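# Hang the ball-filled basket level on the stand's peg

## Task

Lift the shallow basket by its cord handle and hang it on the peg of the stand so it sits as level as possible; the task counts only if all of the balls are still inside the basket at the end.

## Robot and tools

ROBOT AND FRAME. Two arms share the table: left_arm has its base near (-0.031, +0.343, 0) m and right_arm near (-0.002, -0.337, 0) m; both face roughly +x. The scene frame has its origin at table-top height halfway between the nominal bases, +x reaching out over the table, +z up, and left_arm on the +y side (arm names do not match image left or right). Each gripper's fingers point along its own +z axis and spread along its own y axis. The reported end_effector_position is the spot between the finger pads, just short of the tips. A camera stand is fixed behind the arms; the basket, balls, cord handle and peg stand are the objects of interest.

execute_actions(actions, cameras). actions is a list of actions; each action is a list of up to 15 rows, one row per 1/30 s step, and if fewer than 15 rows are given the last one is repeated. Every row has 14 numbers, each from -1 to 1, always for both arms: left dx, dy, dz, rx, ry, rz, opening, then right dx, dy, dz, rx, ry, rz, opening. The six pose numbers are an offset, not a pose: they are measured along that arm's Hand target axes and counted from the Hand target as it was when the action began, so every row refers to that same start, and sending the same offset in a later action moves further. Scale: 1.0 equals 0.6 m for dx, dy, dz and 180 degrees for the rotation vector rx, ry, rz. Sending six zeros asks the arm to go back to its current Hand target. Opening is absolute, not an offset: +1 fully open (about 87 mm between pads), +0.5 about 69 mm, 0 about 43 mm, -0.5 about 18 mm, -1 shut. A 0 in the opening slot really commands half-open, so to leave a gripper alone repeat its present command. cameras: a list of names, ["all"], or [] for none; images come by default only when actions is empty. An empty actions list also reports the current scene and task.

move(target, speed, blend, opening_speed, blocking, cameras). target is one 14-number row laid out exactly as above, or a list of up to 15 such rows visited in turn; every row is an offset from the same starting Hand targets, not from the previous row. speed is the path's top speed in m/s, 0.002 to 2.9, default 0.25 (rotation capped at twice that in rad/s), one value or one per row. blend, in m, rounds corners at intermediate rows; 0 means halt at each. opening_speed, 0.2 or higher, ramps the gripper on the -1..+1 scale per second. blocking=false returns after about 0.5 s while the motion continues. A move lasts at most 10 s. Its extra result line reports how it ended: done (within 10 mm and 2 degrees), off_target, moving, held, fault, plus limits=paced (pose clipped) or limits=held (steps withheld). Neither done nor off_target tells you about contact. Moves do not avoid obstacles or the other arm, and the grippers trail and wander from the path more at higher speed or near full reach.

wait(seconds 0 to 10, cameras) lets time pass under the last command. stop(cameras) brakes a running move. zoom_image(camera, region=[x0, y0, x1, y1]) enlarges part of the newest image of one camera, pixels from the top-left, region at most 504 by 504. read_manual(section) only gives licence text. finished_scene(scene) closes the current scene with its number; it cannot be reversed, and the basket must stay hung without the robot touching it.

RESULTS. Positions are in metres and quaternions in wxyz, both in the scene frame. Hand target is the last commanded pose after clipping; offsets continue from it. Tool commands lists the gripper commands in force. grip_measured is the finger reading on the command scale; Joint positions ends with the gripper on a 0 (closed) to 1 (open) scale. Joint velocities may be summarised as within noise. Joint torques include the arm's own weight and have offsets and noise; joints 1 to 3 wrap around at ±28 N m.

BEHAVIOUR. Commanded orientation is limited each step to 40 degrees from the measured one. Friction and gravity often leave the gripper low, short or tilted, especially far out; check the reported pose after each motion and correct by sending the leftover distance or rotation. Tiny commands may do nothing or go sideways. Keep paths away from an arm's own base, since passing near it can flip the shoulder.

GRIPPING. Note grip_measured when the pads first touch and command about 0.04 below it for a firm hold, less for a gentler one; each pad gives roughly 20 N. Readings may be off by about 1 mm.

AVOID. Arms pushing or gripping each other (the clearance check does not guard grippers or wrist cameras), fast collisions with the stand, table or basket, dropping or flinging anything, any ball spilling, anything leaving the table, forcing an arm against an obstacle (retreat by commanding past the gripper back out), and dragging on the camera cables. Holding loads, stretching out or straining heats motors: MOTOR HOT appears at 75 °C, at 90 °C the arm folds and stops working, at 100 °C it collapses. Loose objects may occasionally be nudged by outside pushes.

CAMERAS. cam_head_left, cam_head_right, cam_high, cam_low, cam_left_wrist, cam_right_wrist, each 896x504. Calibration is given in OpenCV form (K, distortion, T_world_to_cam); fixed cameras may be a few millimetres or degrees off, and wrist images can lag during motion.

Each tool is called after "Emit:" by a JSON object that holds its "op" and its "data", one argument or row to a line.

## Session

Emit:
{"op": "execute_actions", "data": {
  "actions": []
}}

Emit:
{"op": "zoom_image", "data": {
  "camera": "cam_high",
  "region": [310, 160, 560, 370]
}}

Scene clock: 0.00 s.
left_arm: end_effector_position=(+0.3428, +0.3226, +0.0374) grip_measured=+0.976 end_effector_quat_wxyz=(+0.568, +0.017, +0.822, +0.046) | right_arm: end_effector_position=(+0.3540, -0.3643, +0.0350) grip_measured=+1.000 end_effector_quat_wxyz=(+0.554, +0.062, +0.830, -0.028)
Joint positions: left_arm=[-0.114 1.581 0.334 0.88 -0.197 0.027 0.988] | right_arm=[-0.065 1.491 0.287 0.808 0.068 0.053 1]
Joint velocities: within noise
Joint torques (N m): no reading
Heat: left arm: 33 °C; right arm: 31 °C.
Hand target: left_arm +0.3469, +0.3220, +0.0444; +0.577, +0.016, +0.816, +0.045 | right_arm +0.3556, -0.3644, +0.0374; +0.556, +0.062, +0.828, -0.028
Tool commands: left_gripper/opening=+1.0 right_gripper/opening=+1.0
camera_calibration:
cam_left_wrist: T_world_to_cam=[[0.00166941, -0.996978, -0.0776708, 0.320789], [-0.944467, 0.023951, -0.327733, 0.348417], [0.328602, 0.0739046, -0.941572, 0.0411814], [0, 0, 0, 1]] pos_world=[0.315, 0.308431, 0.177879]
cam_right_wrist: T_world_to_cam=[[-0.128001, -0.991758, -0.00565965, -0.319829], [-0.940893, 0.123236, -0.315489, 0.413176], [0.313586, -0.0350576, -0.948912, 0.0550576], [0, 0, 0, 1]] pos_world=[0.330551, -0.366181, 0.180787]

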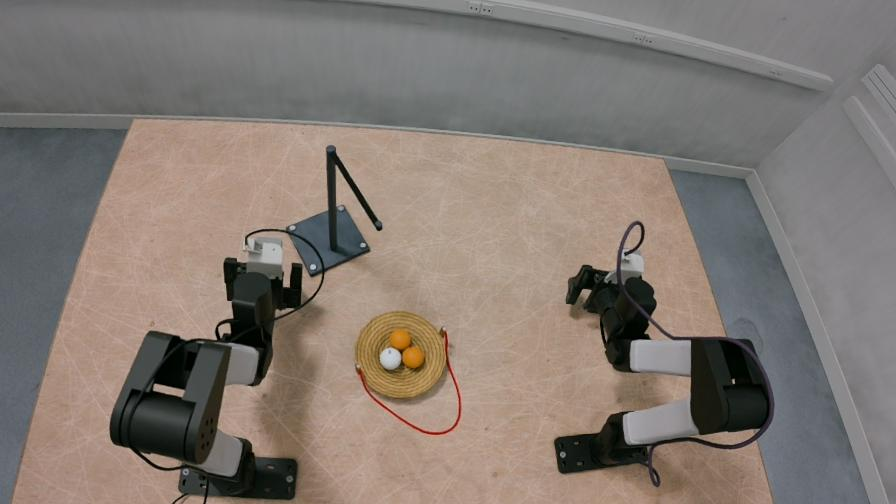

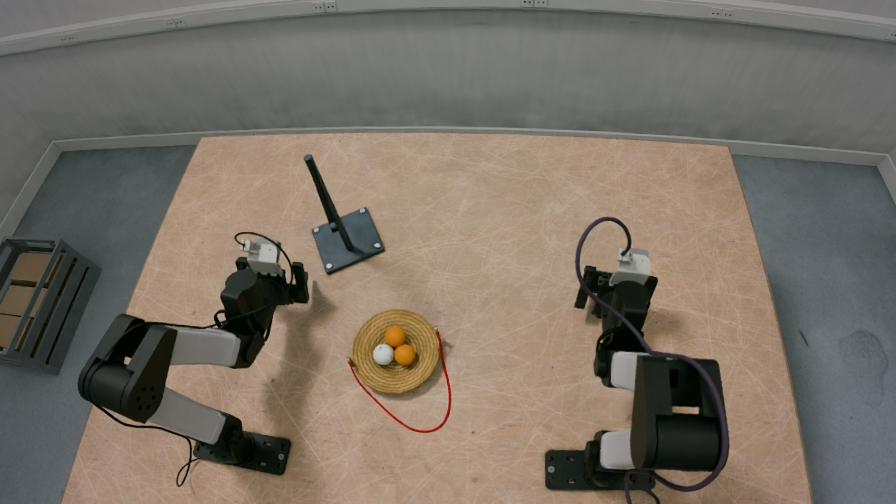

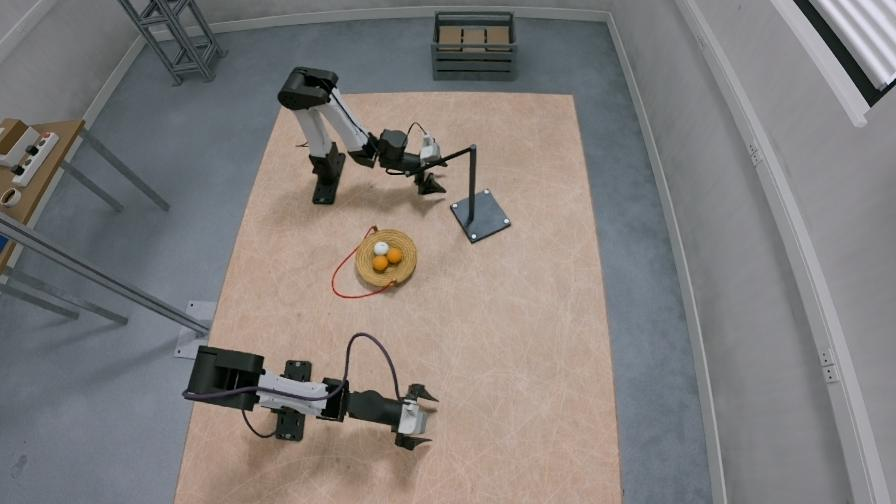

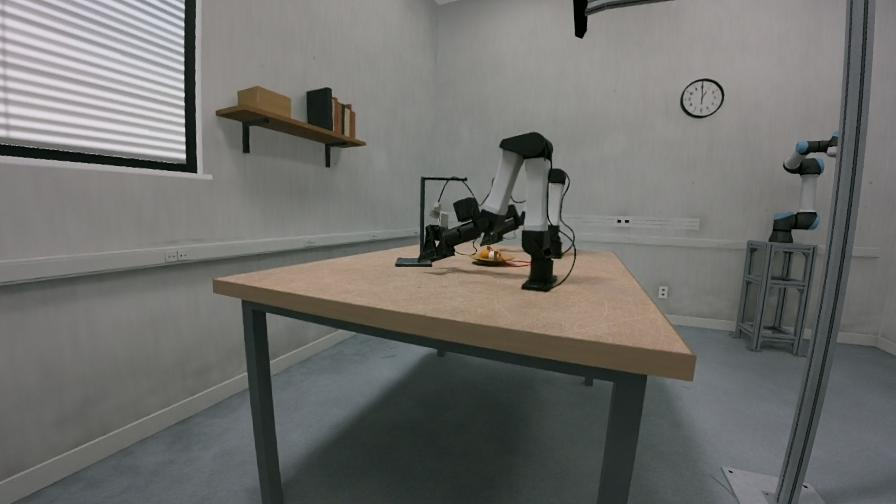

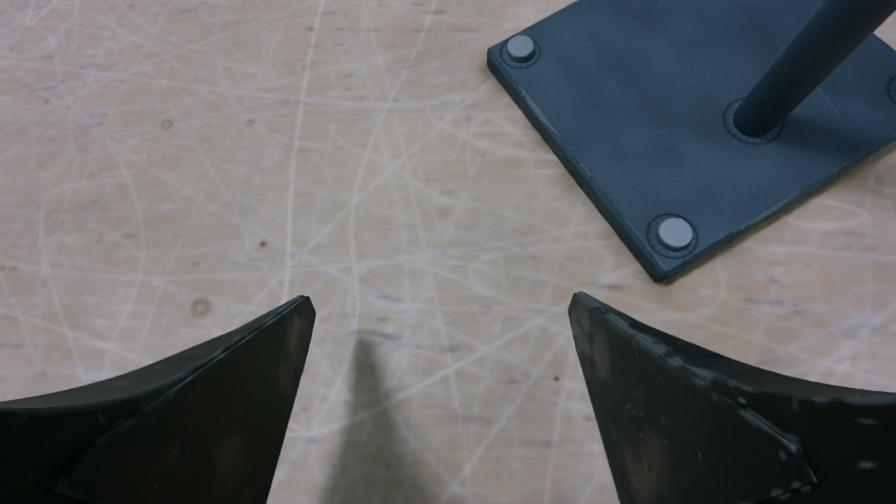

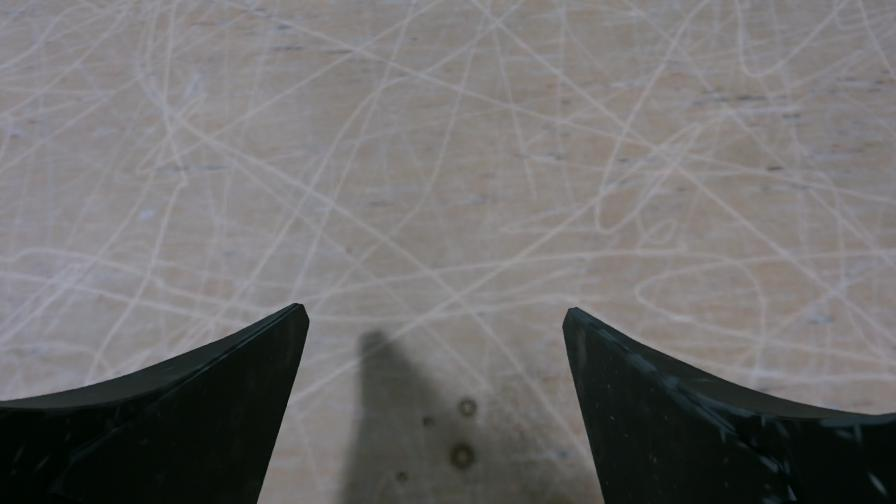

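Scaled by 2.016 from the camera's 896x504 image, which has a finer 1280x720 frame.

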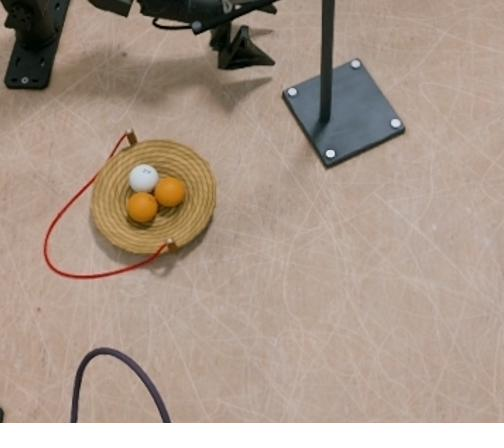

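Emit:
{"op": "move", "data": {
  "target": [
    [-0.2372,-0.1055,-0.2413,0.10,0.13,0.1235,-0.3,0,0,0,0,0,0,1.0],
    [-0.0163,-0.5647,-0.5155,0.2518,0.3258,0.3087,-0.3,0,0,0,0,0,0,1.0]
  ],
  "speed": 0.3,
  "blend": [0.05,0],
  "cameras": ["cam_left_wrist","cam_high"]
}}

Scene clock: 157.73 s.
left_arm: end_effector_position=(+0.0674, -0.0293, +0.1232) grip_measured=-0.300 end_effector_quat_wxyz=(+0.001, +0.548, +0.837, +0.005) | right_arm: end_effector_position=(+0.3540, -0.3643, +0.0350) grip_measured=+1.000 end_effector_quat_wxyz=(+0.554, +0.062, +0.830, -0.028)
Joint positions: left_arm=[-1.266 2.224 2.182 -1.533 -0.009 -0.143 0.35] | right_arm=[-0.065 1.491 0.287 0.808 0.068 0.053 1]
Joint torques (N m): left_arm=[-0.01 -10.22 8.13 0.22 0.16 -0.21] | right_arm=[-0.02 -3.78 5.14 1.8 0.04 0.01]
Heat: left arm: 40 °C; right arm: 33 °C.
Hand target: left_arm +0.0678, -0.0331, +0.1250; +0.000, +0.548, +0.836, +0.000 | right_arm +0.3556, -0.3644, +0.0374; +0.556, +0.062, +0.828, -0.028
Off the commanded pose: left_arm 0.004 m, 1 deg | right_arm 0.003 m, 0 deg.
move: done
camera_calibration:
cam_left_wrist: T_world_to_cam=[[-0.912997, -0.407583, 0.017716, 0.0443438], [-0.248283, 0.58957, 0.768611, -0.0403929], [-0.323717, 0.697341, -0.639471, 0.263519], [0, 0, 0, 1]] pos_world=[0.115762, -0.141874, 0.198773]
Images, in order (width x height): cam_high 896x504, cam_left_wrist 896x504.

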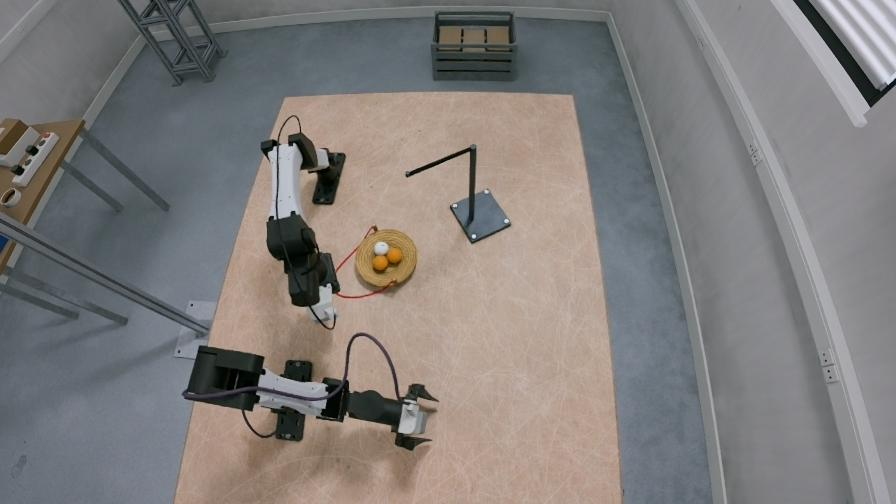

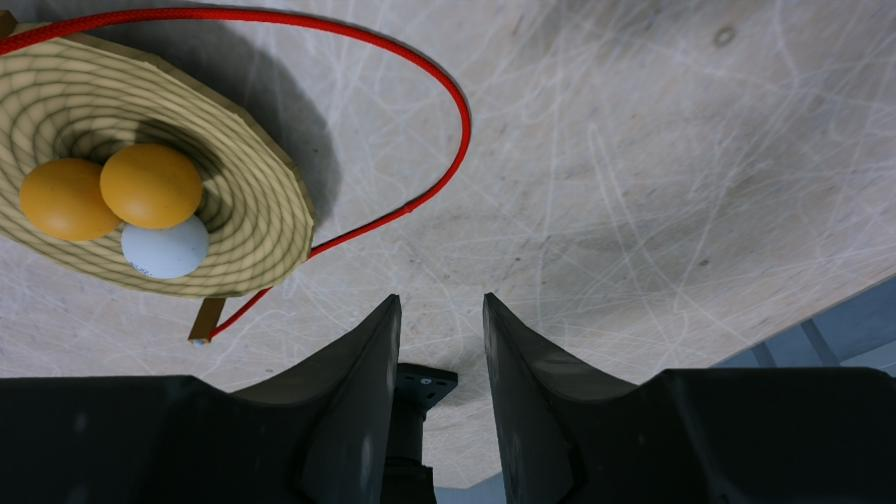

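Emit:
{"op": "move", "data": {
  "target": [0.0022,-0.0258,0.155,0,0,0,-0.3,0,0,0,0,0,0,1.0],
  "speed": 0.15,
  "cameras": ["cam_left_wrist"]
}}

Emit:
{"op": "zoom_image", "data": {
  "camera": "cam_left_wrist",
  "region": [300, 100, 620, 340]
}}

Scene clock: 186.03 s.
left_arm: end_effector_position=(+0.0562, -0.0367, +0.0381) grip_measured=-0.300 end_effector_quat_wxyz=(+0.004, +0.550, +0.835, +0.002) | right_arm: end_effector_position=(+0.3540, -0.3643, +0.0350) grip_measured=+1.000 end_effector_quat_wxyz=(+0.554, +0.062, +0.830, -0.028)
Joint positions: left_arm=[-1.295 2.224 1.844 -1.188 -0.008 -0.168 0.35] | right_arm=[-0.065 1.491 0.287 0.808 0.068 0.053 1]
Joint torques (N m): left_arm=[-0.59 -10.85 4.77 0.5 0.15 -0.32] | right_arm=[-0.03 -3.77 5.08 1.82 0.05 0.02]
Heat: left arm: 36 °C; right arm: 34 °C.
Hand target: left_arm +0.0530, -0.0381, +0.0320; +0.000, +0.548, +0.836, +0.000 | right_arm +0.3556, -0.3644, +0.0374; +0.556, +0.062, +0.828, -0.028
Off the commanded pose: left_arm 0.007 m, 1 deg | right_arm 0.003 m, 0 deg.
move: done
camera_calibration:
cam_left_wrist: T_world_to_cam=[[-0.914871, -0.403248, 0.0200835, 0.0326905], [-0.246244, 0.596706, 0.763744, 0.0268408], [-0.319962, 0.693782, -0.645206, 0.210502], [0, 0, 0, 1]] pos_world=[0.10387, -0.148876, 0.114661]
Images, in order (width x height): cam_left_wrist 896x504.

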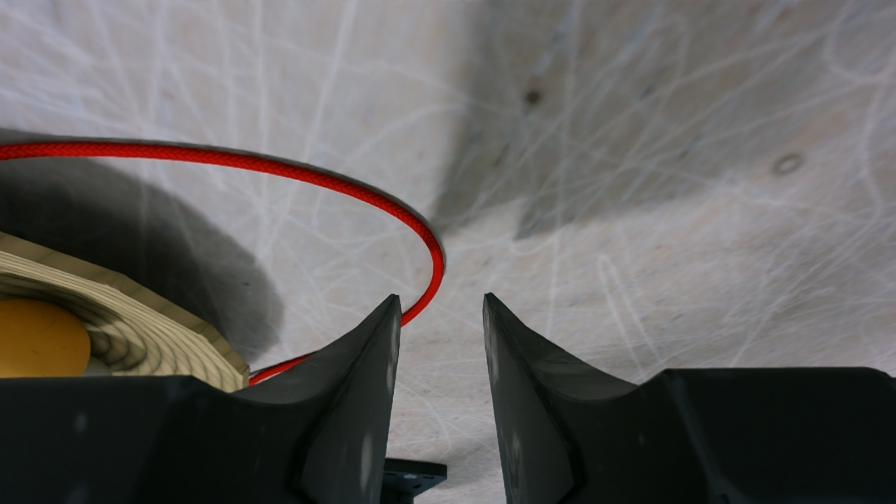

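Scaled by 1.575 from the camera's 896x504 image, which has a finer 1280x720 frame.

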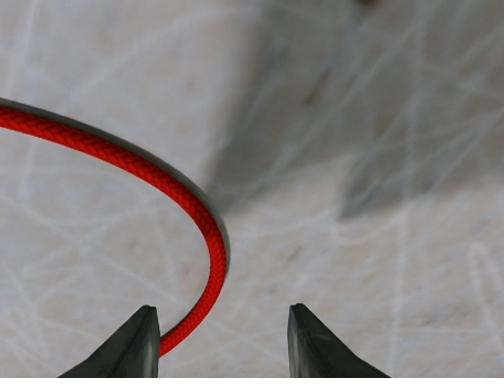

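Emit:
{"op": "move", "data": {
  "target": [
    [0.006,-0.0037,0.0475,0,0,0,-0.3,0,0,0,0,0,0,1.0],
    [0.006,-0.0037,0.0475,0,0,0,-1.0,0,0,0,0,0,0,1.0]
  ],
  "speed": 0.06,
  "opening_speed": 1.0,
  "cameras": ["cam_left_wrist"]
}}

Scene clock: 204.70 s.
left_arm: end_effector_position=(+0.0531, -0.0333, +0.0127) grip_measured=-0.926 end_effector_quat_wxyz=(+0.003, +0.549, +0.836, +0.003) | right_arm: end_effector_position=(+0.3540, -0.3643, +0.0350) grip_measured=+1.000 end_effector_quat_wxyz=(+0.554, +0.062, +0.830, -0.028)
Joint positions: left_arm=[-1.3 2.23 1.75 -1.09 -0.008 -0.174 0.037] | right_arm=[-0.065 1.491 0.287 0.808 0.068 0.053 1]
Joint torques (N m): left_arm=[-0.58 -10.21 4.57 0.55 0.13 -0.37] | right_arm=[-0.06 -3.75 5.08 1.81 0.05 0.01]
Heat: left arm: 35 °C; right arm: 34 °C.
Hand target: left_arm +0.0496, -0.0358, +0.0036; +0.000, +0.548, +0.837, +0.000 | right_arm +0.3556, -0.3644, +0.0374; +0.556, +0.062, +0.828, -0.028
Off the commanded pose: left_arm 0.010 m, 0 deg | right_arm 0.003 m, 0 deg.
move: done
camera_calibration:
cam_left_wrist: T_world_to_cam=[[-0.914274, -0.404613, 0.0197555, 0.0316911], [-0.246779, 0.594977, 0.76492, 0.0433445], [-0.321251, 0.694472, -0.643822, 0.190806], [0, 0, 0, 1]] pos_world=[0.100967, -0.145476, 0.0890638]
Images, in order (width x height): cam_left_wrist 896x504.

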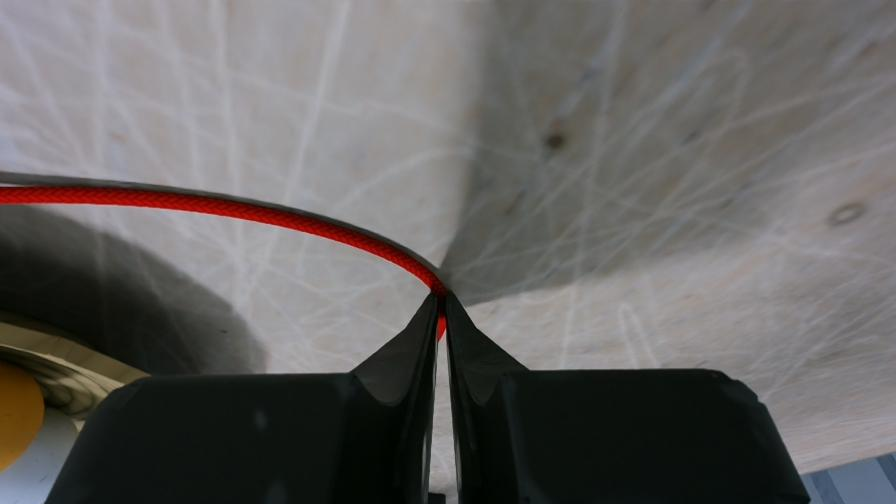

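Emit:
{"op": "move", "data": {
  "target": [
    [0.0087,0.022,-0.0767,0,0,0,-1.0,-0.03,0.03,-0.03,0,0,0,0.0],
    [0.0235,0.2835,-0.369,-0.276,-0.0376,0.0806,-1.0,-0.117,0.3843,-0.1863,-0.2846,0.1116,0.4064,0.0]
  ],
  "speed": [0.1,0.25],
  "blend": [0.02,0],
  "cameras": ["all"]
}}

Scene clock: 243.37 s.
left_arm: end_effector_position=(+0.1974, +0.0409, +0.2128) grip_measured=-0.926 end_effector_quat_wxyz=(+0.259, +0.603, +0.681, +0.324) | right_arm: end_effector_position=(+0.3111, -0.1284, +0.1532) grip_measured=+0.000 end_effector_quat_wxyz=(+0.300, +0.293, +0.643, +0.641)
Joint positions: left_arm=[-1.26 1.972 1.905 -1.384 -0.849 0.208 0.037] | right_arm=[0.28 1.592 0.259 1.334 -0.411 1.561 0.5]
Joint torques (N m): left_arm=[0.32 -13.61 4.72 0.64 -0.41 -0.24] | right_arm=[0.64 -2.62 3.26 2.04 0.17 0.09]
Heat: left arm: 36 °C; right arm: 35 °C.
Hand target: left_arm +0.1999, +0.0452, +0.2248; +0.277, +0.595, +0.684, +0.319 | right_arm +0.3098, -0.1281, +0.1500; +0.298, +0.299, +0.641, +0.641
Off the commanded pose: left_arm 0.013 m, 2 deg | right_arm 0.003 m, 1 deg.
move: off_target (left_arm)
camera_calibration:
cam_left_wrist: T_world_to_cam=[[-0.672758, -0.0738283, -0.73617, 0.289382], [-0.64805, 0.538874, 0.538187, 0.0116187], [0.356969, 0.839145, -0.410376, 0.124968], [0, 0, 0, 1]] pos_world=[0.157604, -0.0897623, 0.258065]
cam_right_wrist: T_world_to_cam=[[0.0170898, -0.0213696, -0.999626, 0.141064], [-0.999804, 0.00962742, -0.0172987, 0.339091], [0.00999348, 0.999725, -0.0212009, 0.274191], [0, 0, 0, 1]] pos_world=[0.333874, -0.274366, 0.15269]

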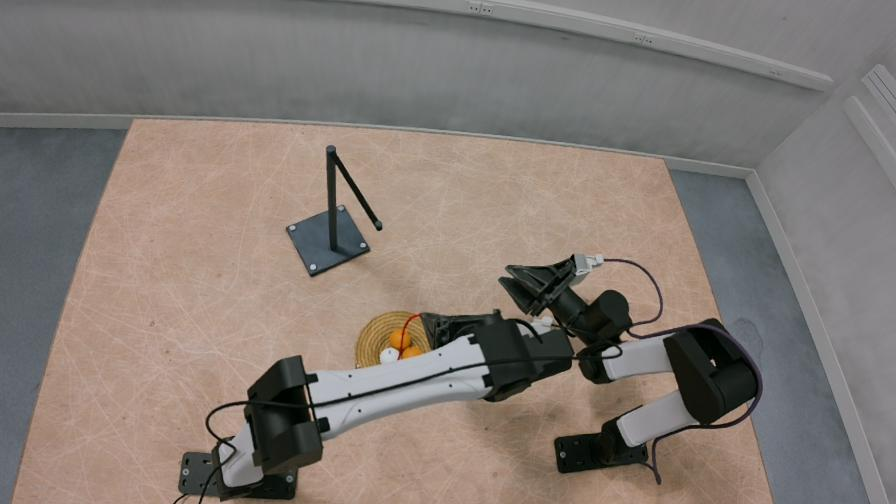

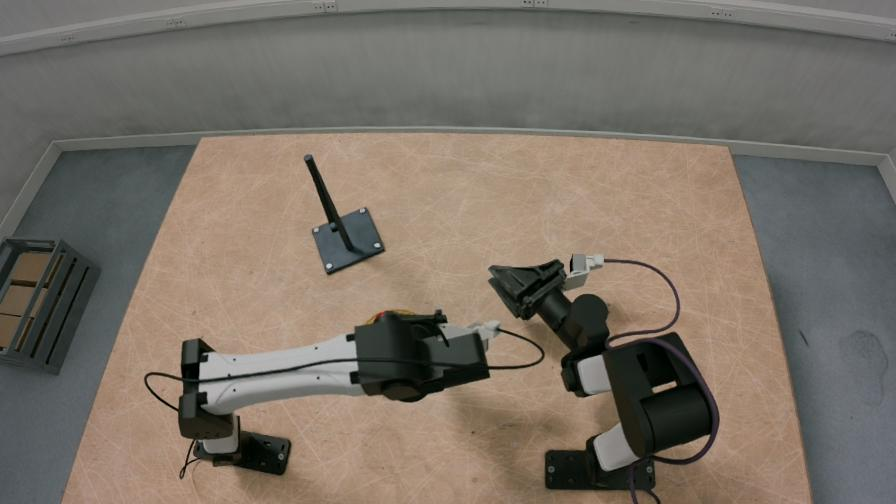

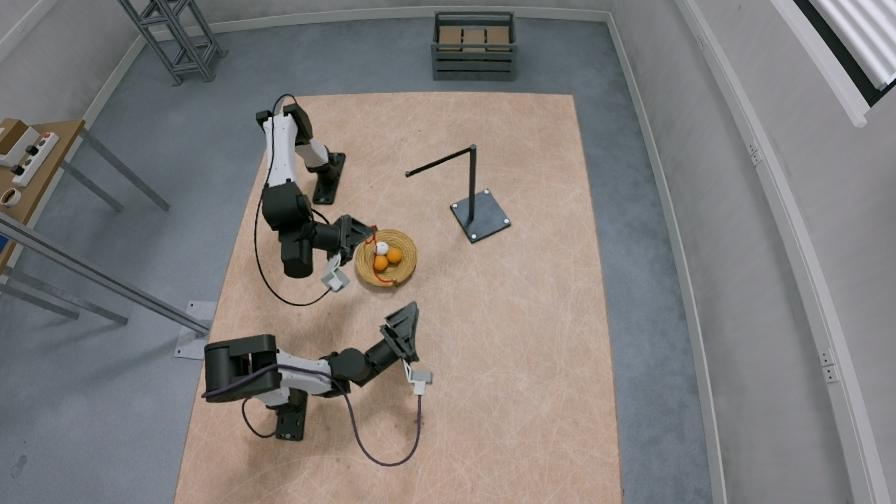

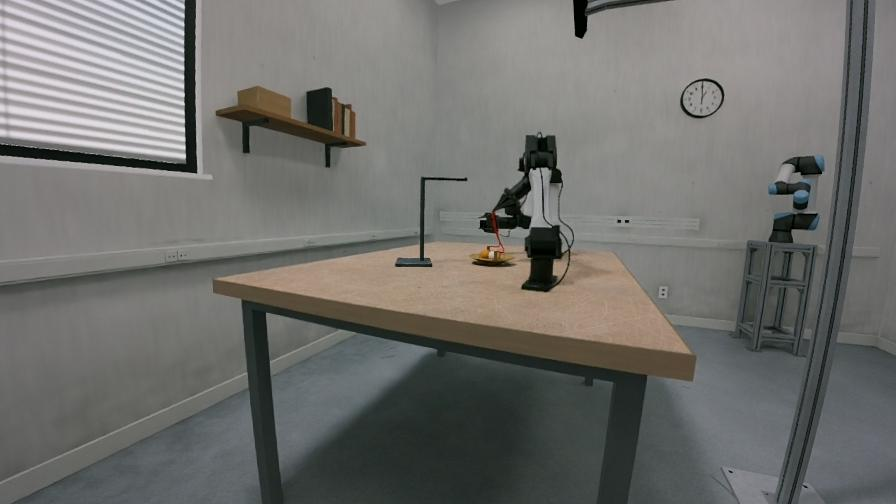

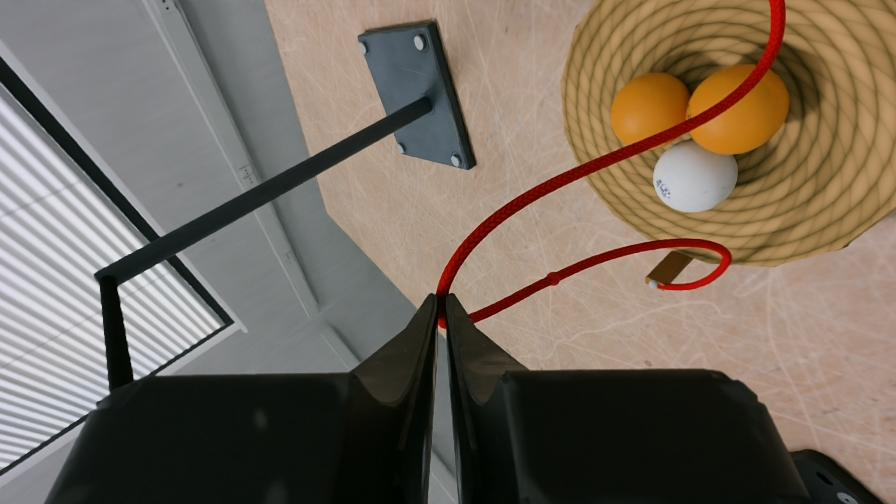

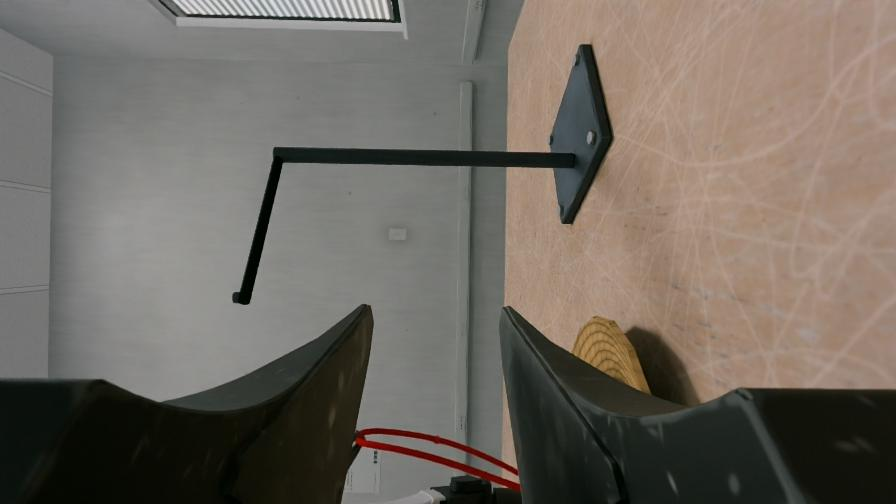

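Emit:
{"op": "move", "data": {
  "target": [
    [0.0287,0.0552,-0.0617,0,0,0,-1.0,0,0,0,0,0,0,0.0],
    [0.0287,0.1012,-0.1003,0,0,0,-1.0,0,0,0,0,0,0,0.0],
    [0.0865,0.2282,-0.071,0,0,0,-1.0,0,0,0,0,0,0,0.0]
  ],
  "speed": [0.12,0.05,0.08],
  "blend": [0.01,0.015,0],
  "cameras": ["all"]
}}

Scene clock: 284.93 s.
left_arm: end_effector_position=(+0.2495, +0.0964, +0.3356) grip_measured=-0.926 end_effector_quat_wxyz=(+0.284, +0.610, +0.667, +0.322) | right_arm: end_effector_position=(+0.3111, -0.1284, +0.1533) grip_measured=+0.000 end_effector_quat_wxyz=(+0.300, +0.293, +0.643, +0.641)
Joint positions: left_arm=[-1.078 1.909 2.314 -1.579 -0.816 0.54 0.037] | right_arm=[0.28 1.592 0.259 1.335 -0.411 1.562 0.5]
Joint torques (N m): left_arm=[0.06 -11.71 7.79 0.84 -0.33 -0.21] | right_arm=[0.59 -2.55 3.26 2.04 0.15 0.05]
Heat: left arm: 39 °C; right arm: 39 °C.
Hand target: left_arm +0.2475, +0.1045, +0.3571; +0.277, +0.594, +0.684, +0.319 | right_arm +0.3099, -0.1281, +0.1500; +0.298, +0.299, +0.641, +0.641
Off the commanded pose: left_arm 0.023 m, 3 deg | right_arm 0.004 m, 1 deg.
joint sent to its limit (left arm) — joint 4 (wrist pitch), lower limit. The joint targets are off in orientation, not in position.
move: off_target (left_arm)
camera_calibration:
cam_left_wrist: T_world_to_cam=[[-0.649829, -0.0599099, -0.757716, 0.419054], [-0.642473, 0.575974, 0.505454, -0.0447216], [0.406143, 0.81527, -0.412775, 0.101108], [0, 0, 0, 1]] pos_world=[0.202516, -0.0315662, 0.381863]
cam_right_wrist: T_world_to_cam=[[0.0171848, -0.0209775, -0.999632, 0.141141], [-0.999798, 0.0100322, -0.0173982, 0.339215], [0.0103935, 0.99973, -0.0208009, 0.273997], [0, 0, 0, 1]] pos_world=[0.333873, -0.274366, 0.15269]

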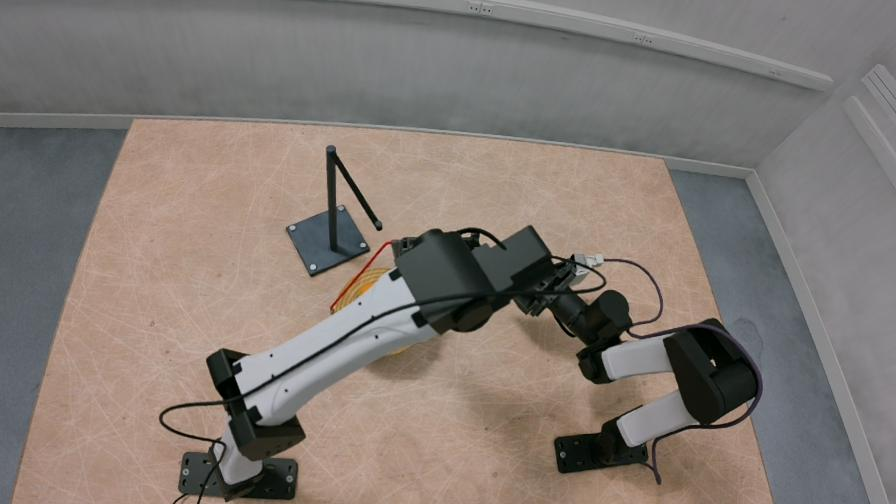

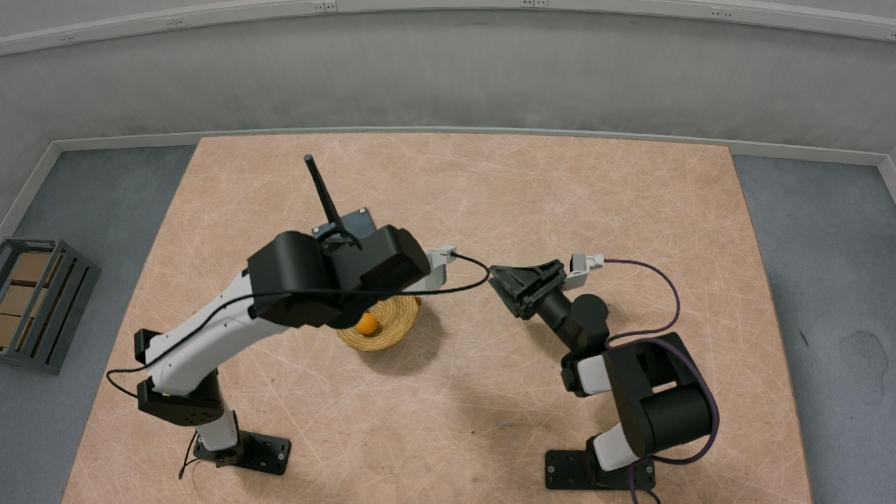

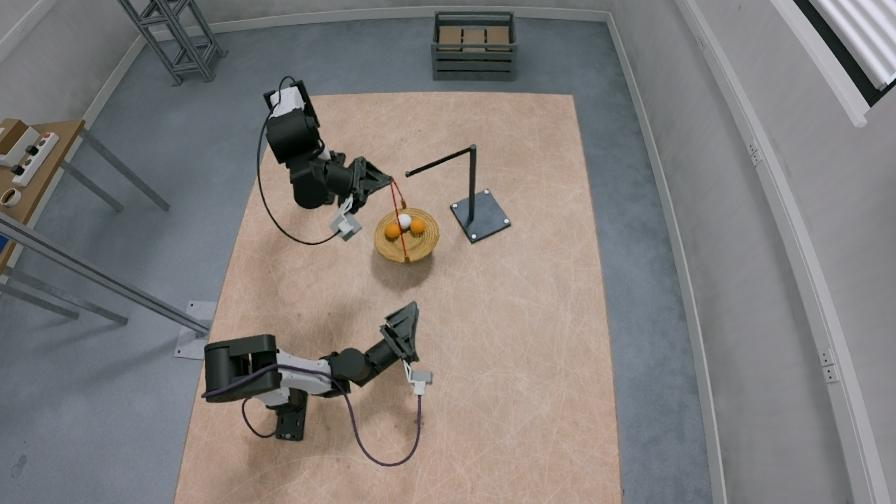

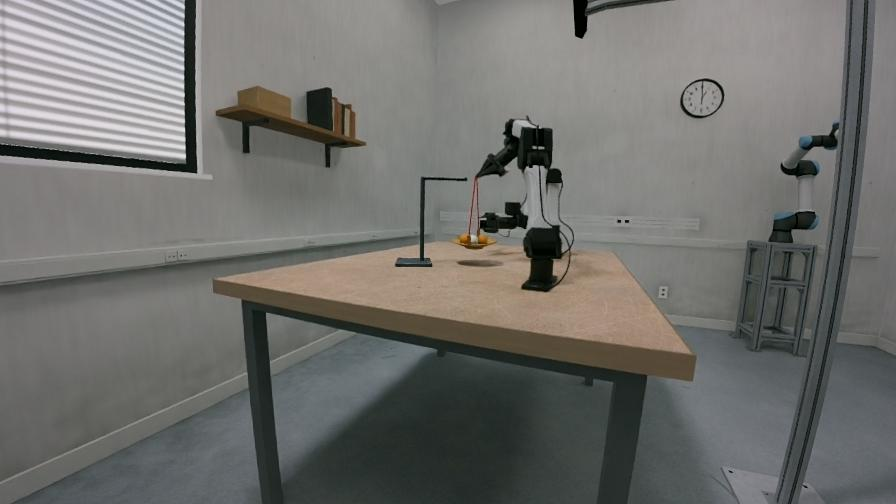

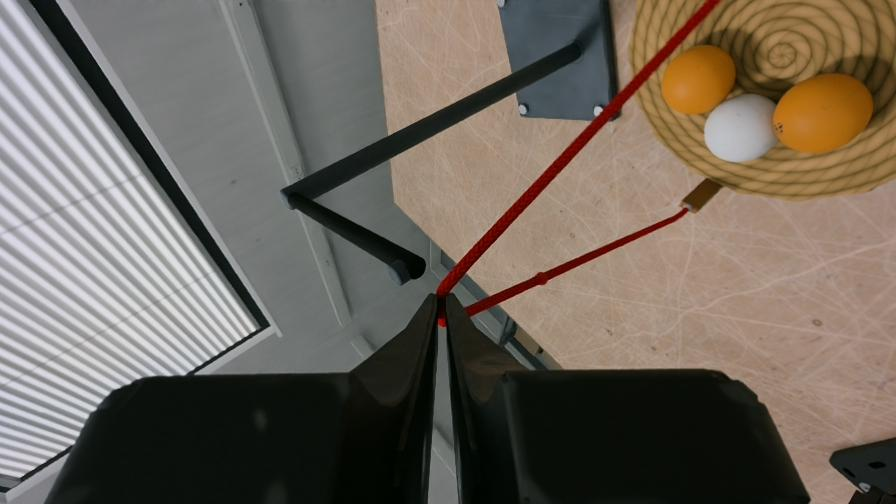

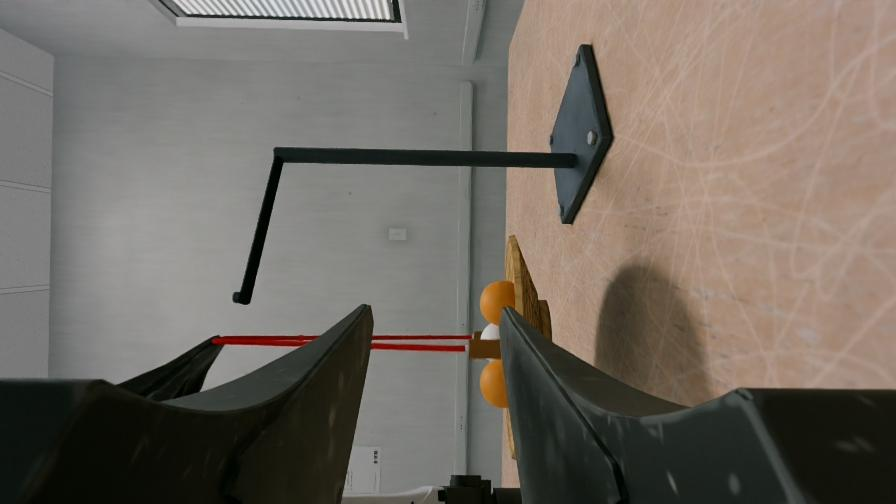

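Emit:
{"op": "zoom_image", "data": {
  "camera": "cam_right_wrist",
  "region": [420, 220, 580, 480]
}}

Emit:
{"op": "zoom_image", "data": {
  "camera": "cam_low",
  "region": [410, 160, 540, 280]
}}

Emit:
{"op": "zoom_image", "data": {
  "camera": "cam_high",
  "region": [350, 130, 490, 280]
}}

Scaled by 1.938 from the camera's 896x504 image, which has a finer 1280x720 frame.

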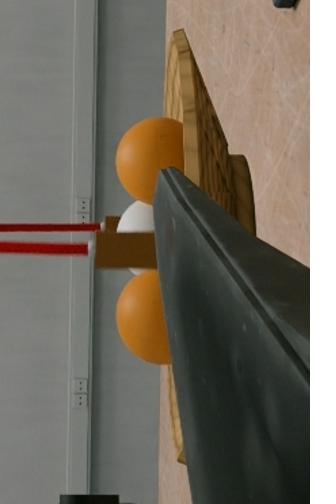

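Scaled by 3.877 from the camera's 896x504 image, which has a finer 1280x720 frame.

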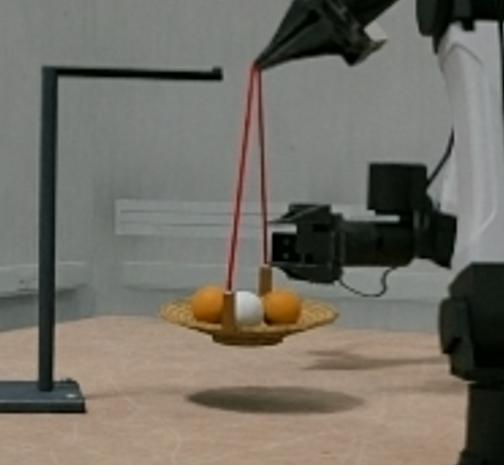

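Scaled by 3.360 from the camera's 896x504 image, which has a finer 1280x720 frame.

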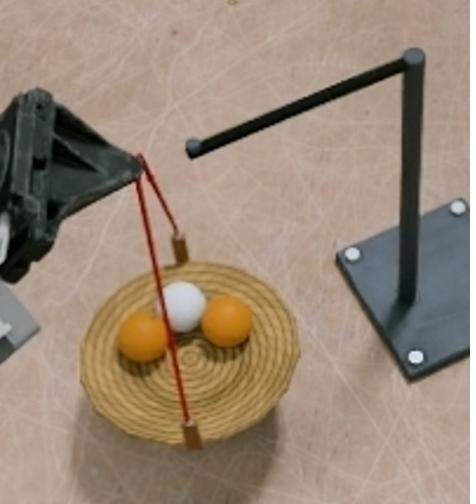

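Emit:
{"op": "zoom_image", "data": {
  "camera": "cam_low",
  "region": [440, 225, 510, 255]
}}

Scaled by 7.200 from the camera's 896x504 image, which has a finer 1280x720 frame.

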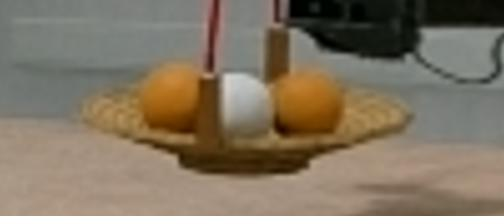

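Emit:
{"op": "move", "data": {
  "target": [0.0385,0.0193,0.0002,-0.0278,0,0,-1.0,0,0,0,0,0,0,0.0],
  "speed": 0.06,
  "cameras": ["cam_left_wrist","cam_high"]
}}

Scene clock: 409.17 s.
left_arm: end_effector_position=(+0.2533, +0.1149, +0.3517) grip_measured=-0.926 end_effector_quat_wxyz=(+0.294, +0.592, +0.670, +0.338) | right_arm: end_effector_position=(+0.3111, -0.1284, +0.1533) grip_measured=+0.000 end_effector_quat_wxyz=(+0.300, +0.293, +0.643, +0.641)
Joint positions: left_arm=[-1.055 1.869 2.307 -1.58 -0.852 0.552 0.037] | right_arm=[0.28 1.592 0.259 1.335 -0.411 1.562 0.5]
Joint torques (N m): left_arm=[0.31 -11.73 4.27 0.89 -0.51 -0.24] | right_arm=[0.62 -2.55 3.23 2.03 0.17 0.05]
Heat: left arm: 42 °C; right arm: 41 °C.
Hand target: left_arm +0.2517, +0.1284, +0.3659; +0.303, +0.582, +0.670, +0.348 | right_arm +0.3099, -0.1281, +0.1500; +0.298, +0.299, +0.641, +0.641
Off the commanded pose: left_arm 0.020 m, 2 deg | right_arm 0.004 m, 1 deg.
joint sent to its limit (left arm) — joint 4 (wrist pitch), lower limit. The joint targets still meet the commanded pose.
move: off_target (left_arm)
camera_calibration:
cam_left_wrist: T_world_to_cam=[[-0.61482, -0.0831327, -0.784274, 0.438068], [-0.680817, 0.55791, 0.474578, -0.0384087], [0.398101, 0.825727, -0.399613, 0.0873041], [0, 0, 0, 1]] pos_world=[0.208428, -0.0142429, 0.396681]
Images, in order (width x height): cam_high 896x504, cam_left_wrist 896x504.

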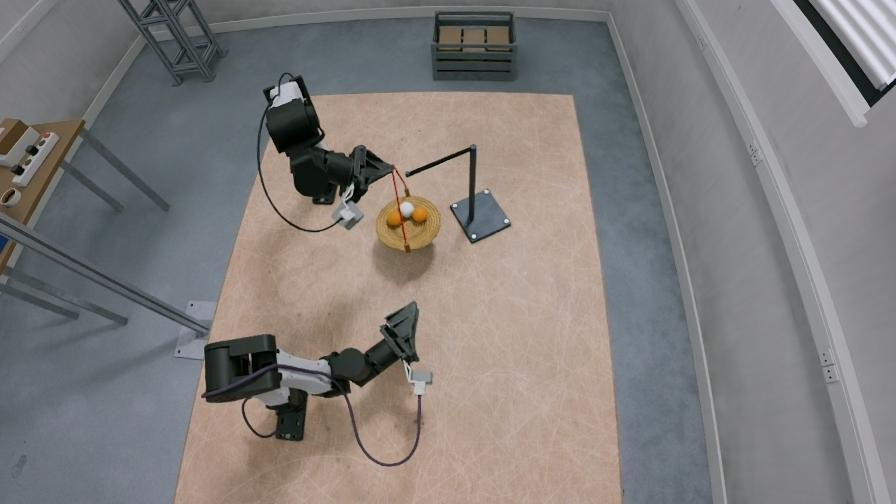

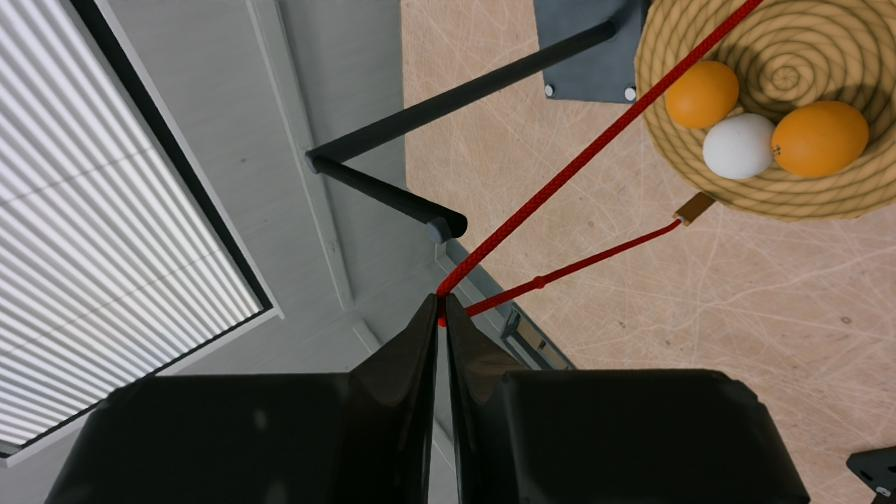

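Emit:
{"op": "move", "data": {
  "target": [0.051,0.0788,0.1175,0,0,0,-1.0,0,0,0,0,0,0,0.0],
  "speed": 0.06,
  "cameras": ["cam_left_wrist","cam_right_wrist","cam_high"]
}}

Scene clock: 432.47 s.
left_arm: end_effector_position=(+0.3333, +0.1659, +0.3474) grip_measured=-0.926 end_effector_quat_wxyz=(+0.274, +0.595, +0.671, +0.348) | right_arm: end_effector_position=(+0.3111, -0.1284, +0.1533) grip_measured=+0.000 end_effector_quat_wxyz=(+0.300, +0.293, +0.643, +0.641)
Joint positions: left_arm=[-0.771 1.821 2.183 -1.307 -0.723 0.887 0.037] | right_arm=[0.28 1.592 0.259 1.335 -0.411 1.562 0.5]
Joint torques (N m): left_arm=[0.09 -11.97 4.74 1.55 -0.2 -0.18] | right_arm=[0.64 -2.61 3.28 2.05 0.15 0.05]
Heat: left arm: 43 °C; right arm: 42 °C.
Hand target: left_arm +0.3315, +0.1705, +0.3640; +0.303, +0.582, +0.670, +0.348 | right_arm +0.3099, -0.1281, +0.1500; +0.298, +0.299, +0.641, +0.641
Off the commanded pose: left_arm 0.018 m, 4 deg | right_arm 0.004 m, 1 deg.
move: off_target (left_arm)
camera_calibration:
cam_left_wrist: T_world_to_cam=[[-0.627191, -0.062444, -0.776359, 0.485986], [-0.680465, 0.5289, 0.507181, -0.0168966], [0.378945, 0.846384, -0.374212, 0.00574751], [0, 0, 0, 1]] pos_world=[0.29113, 0.0344189, 0.38802]
cam_right_wrist: T_world_to_cam=[[0.0171848, -0.0209775, -0.999632, 0.141141], [-0.999798, 0.0100322, -0.0173982, 0.339215], [0.0103935, 0.99973, -0.0208009, 0.273997], [0, 0, 0, 1]] pos_world=[0.333873, -0.274366, 0.15269]
Images, in order (width x height): cam_high 896x504, cam_left_wrist 896x504, cam_right_wrist 896x504.

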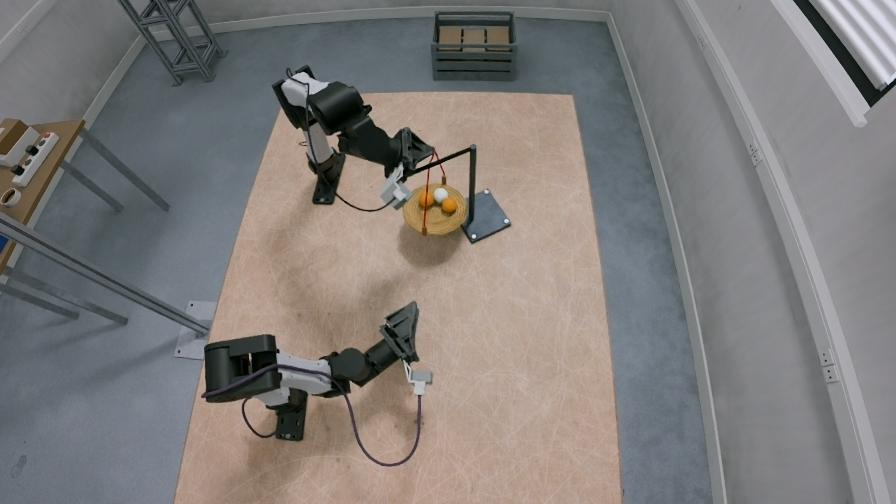

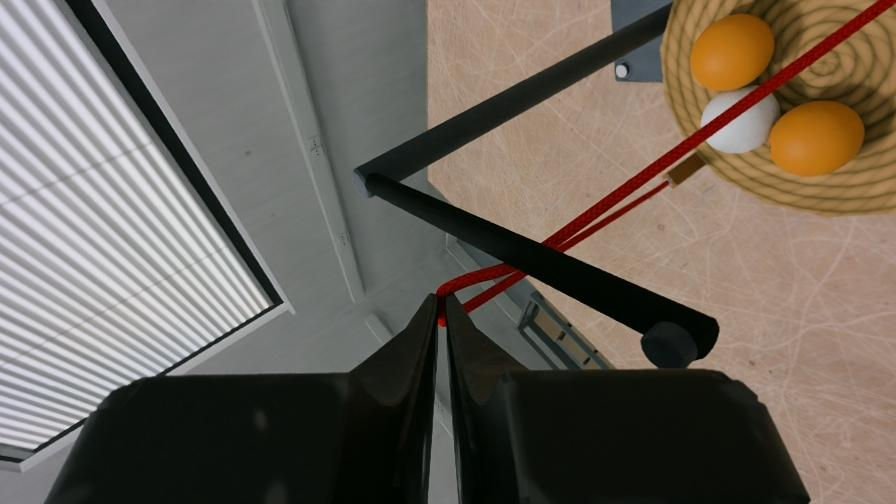

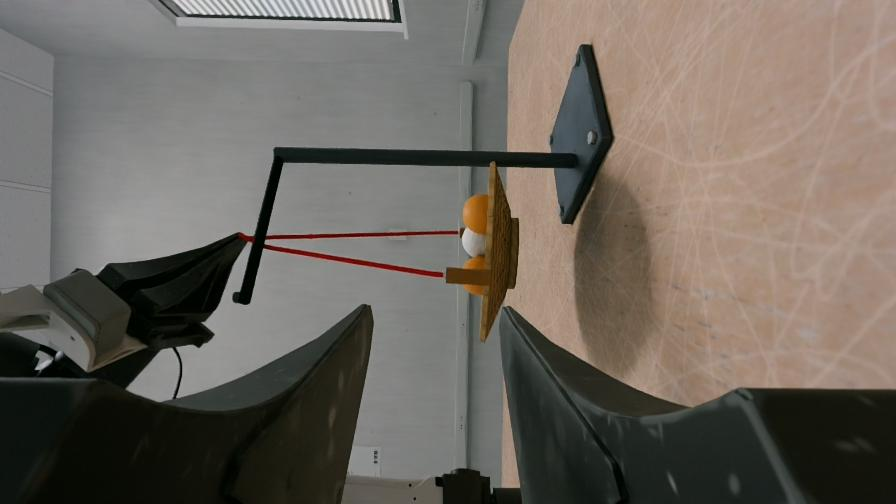

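Emit:
{"op": "zoom_image", "data": {
  "camera": "cam_left_wrist",
  "region": [340, 140, 740, 380]
}}

Emit:
{"op": "zoom_image", "data": {
  "camera": "cam_right_wrist",
  "region": [200, 130, 540, 350]
}}

Scaled by 1.260 from the camera's 896x504 image, which has a finer 1280x720 frame.

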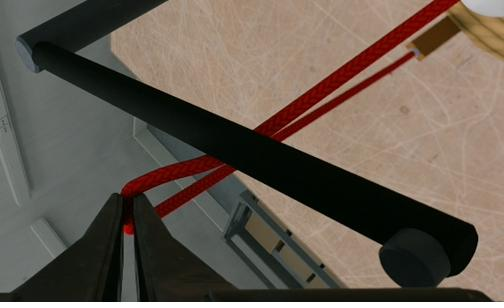

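Scaled by 1.482 from the camera's 896x504 image, which has a finer 1280x720 frame.

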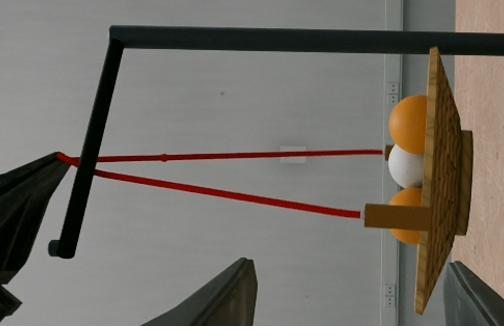

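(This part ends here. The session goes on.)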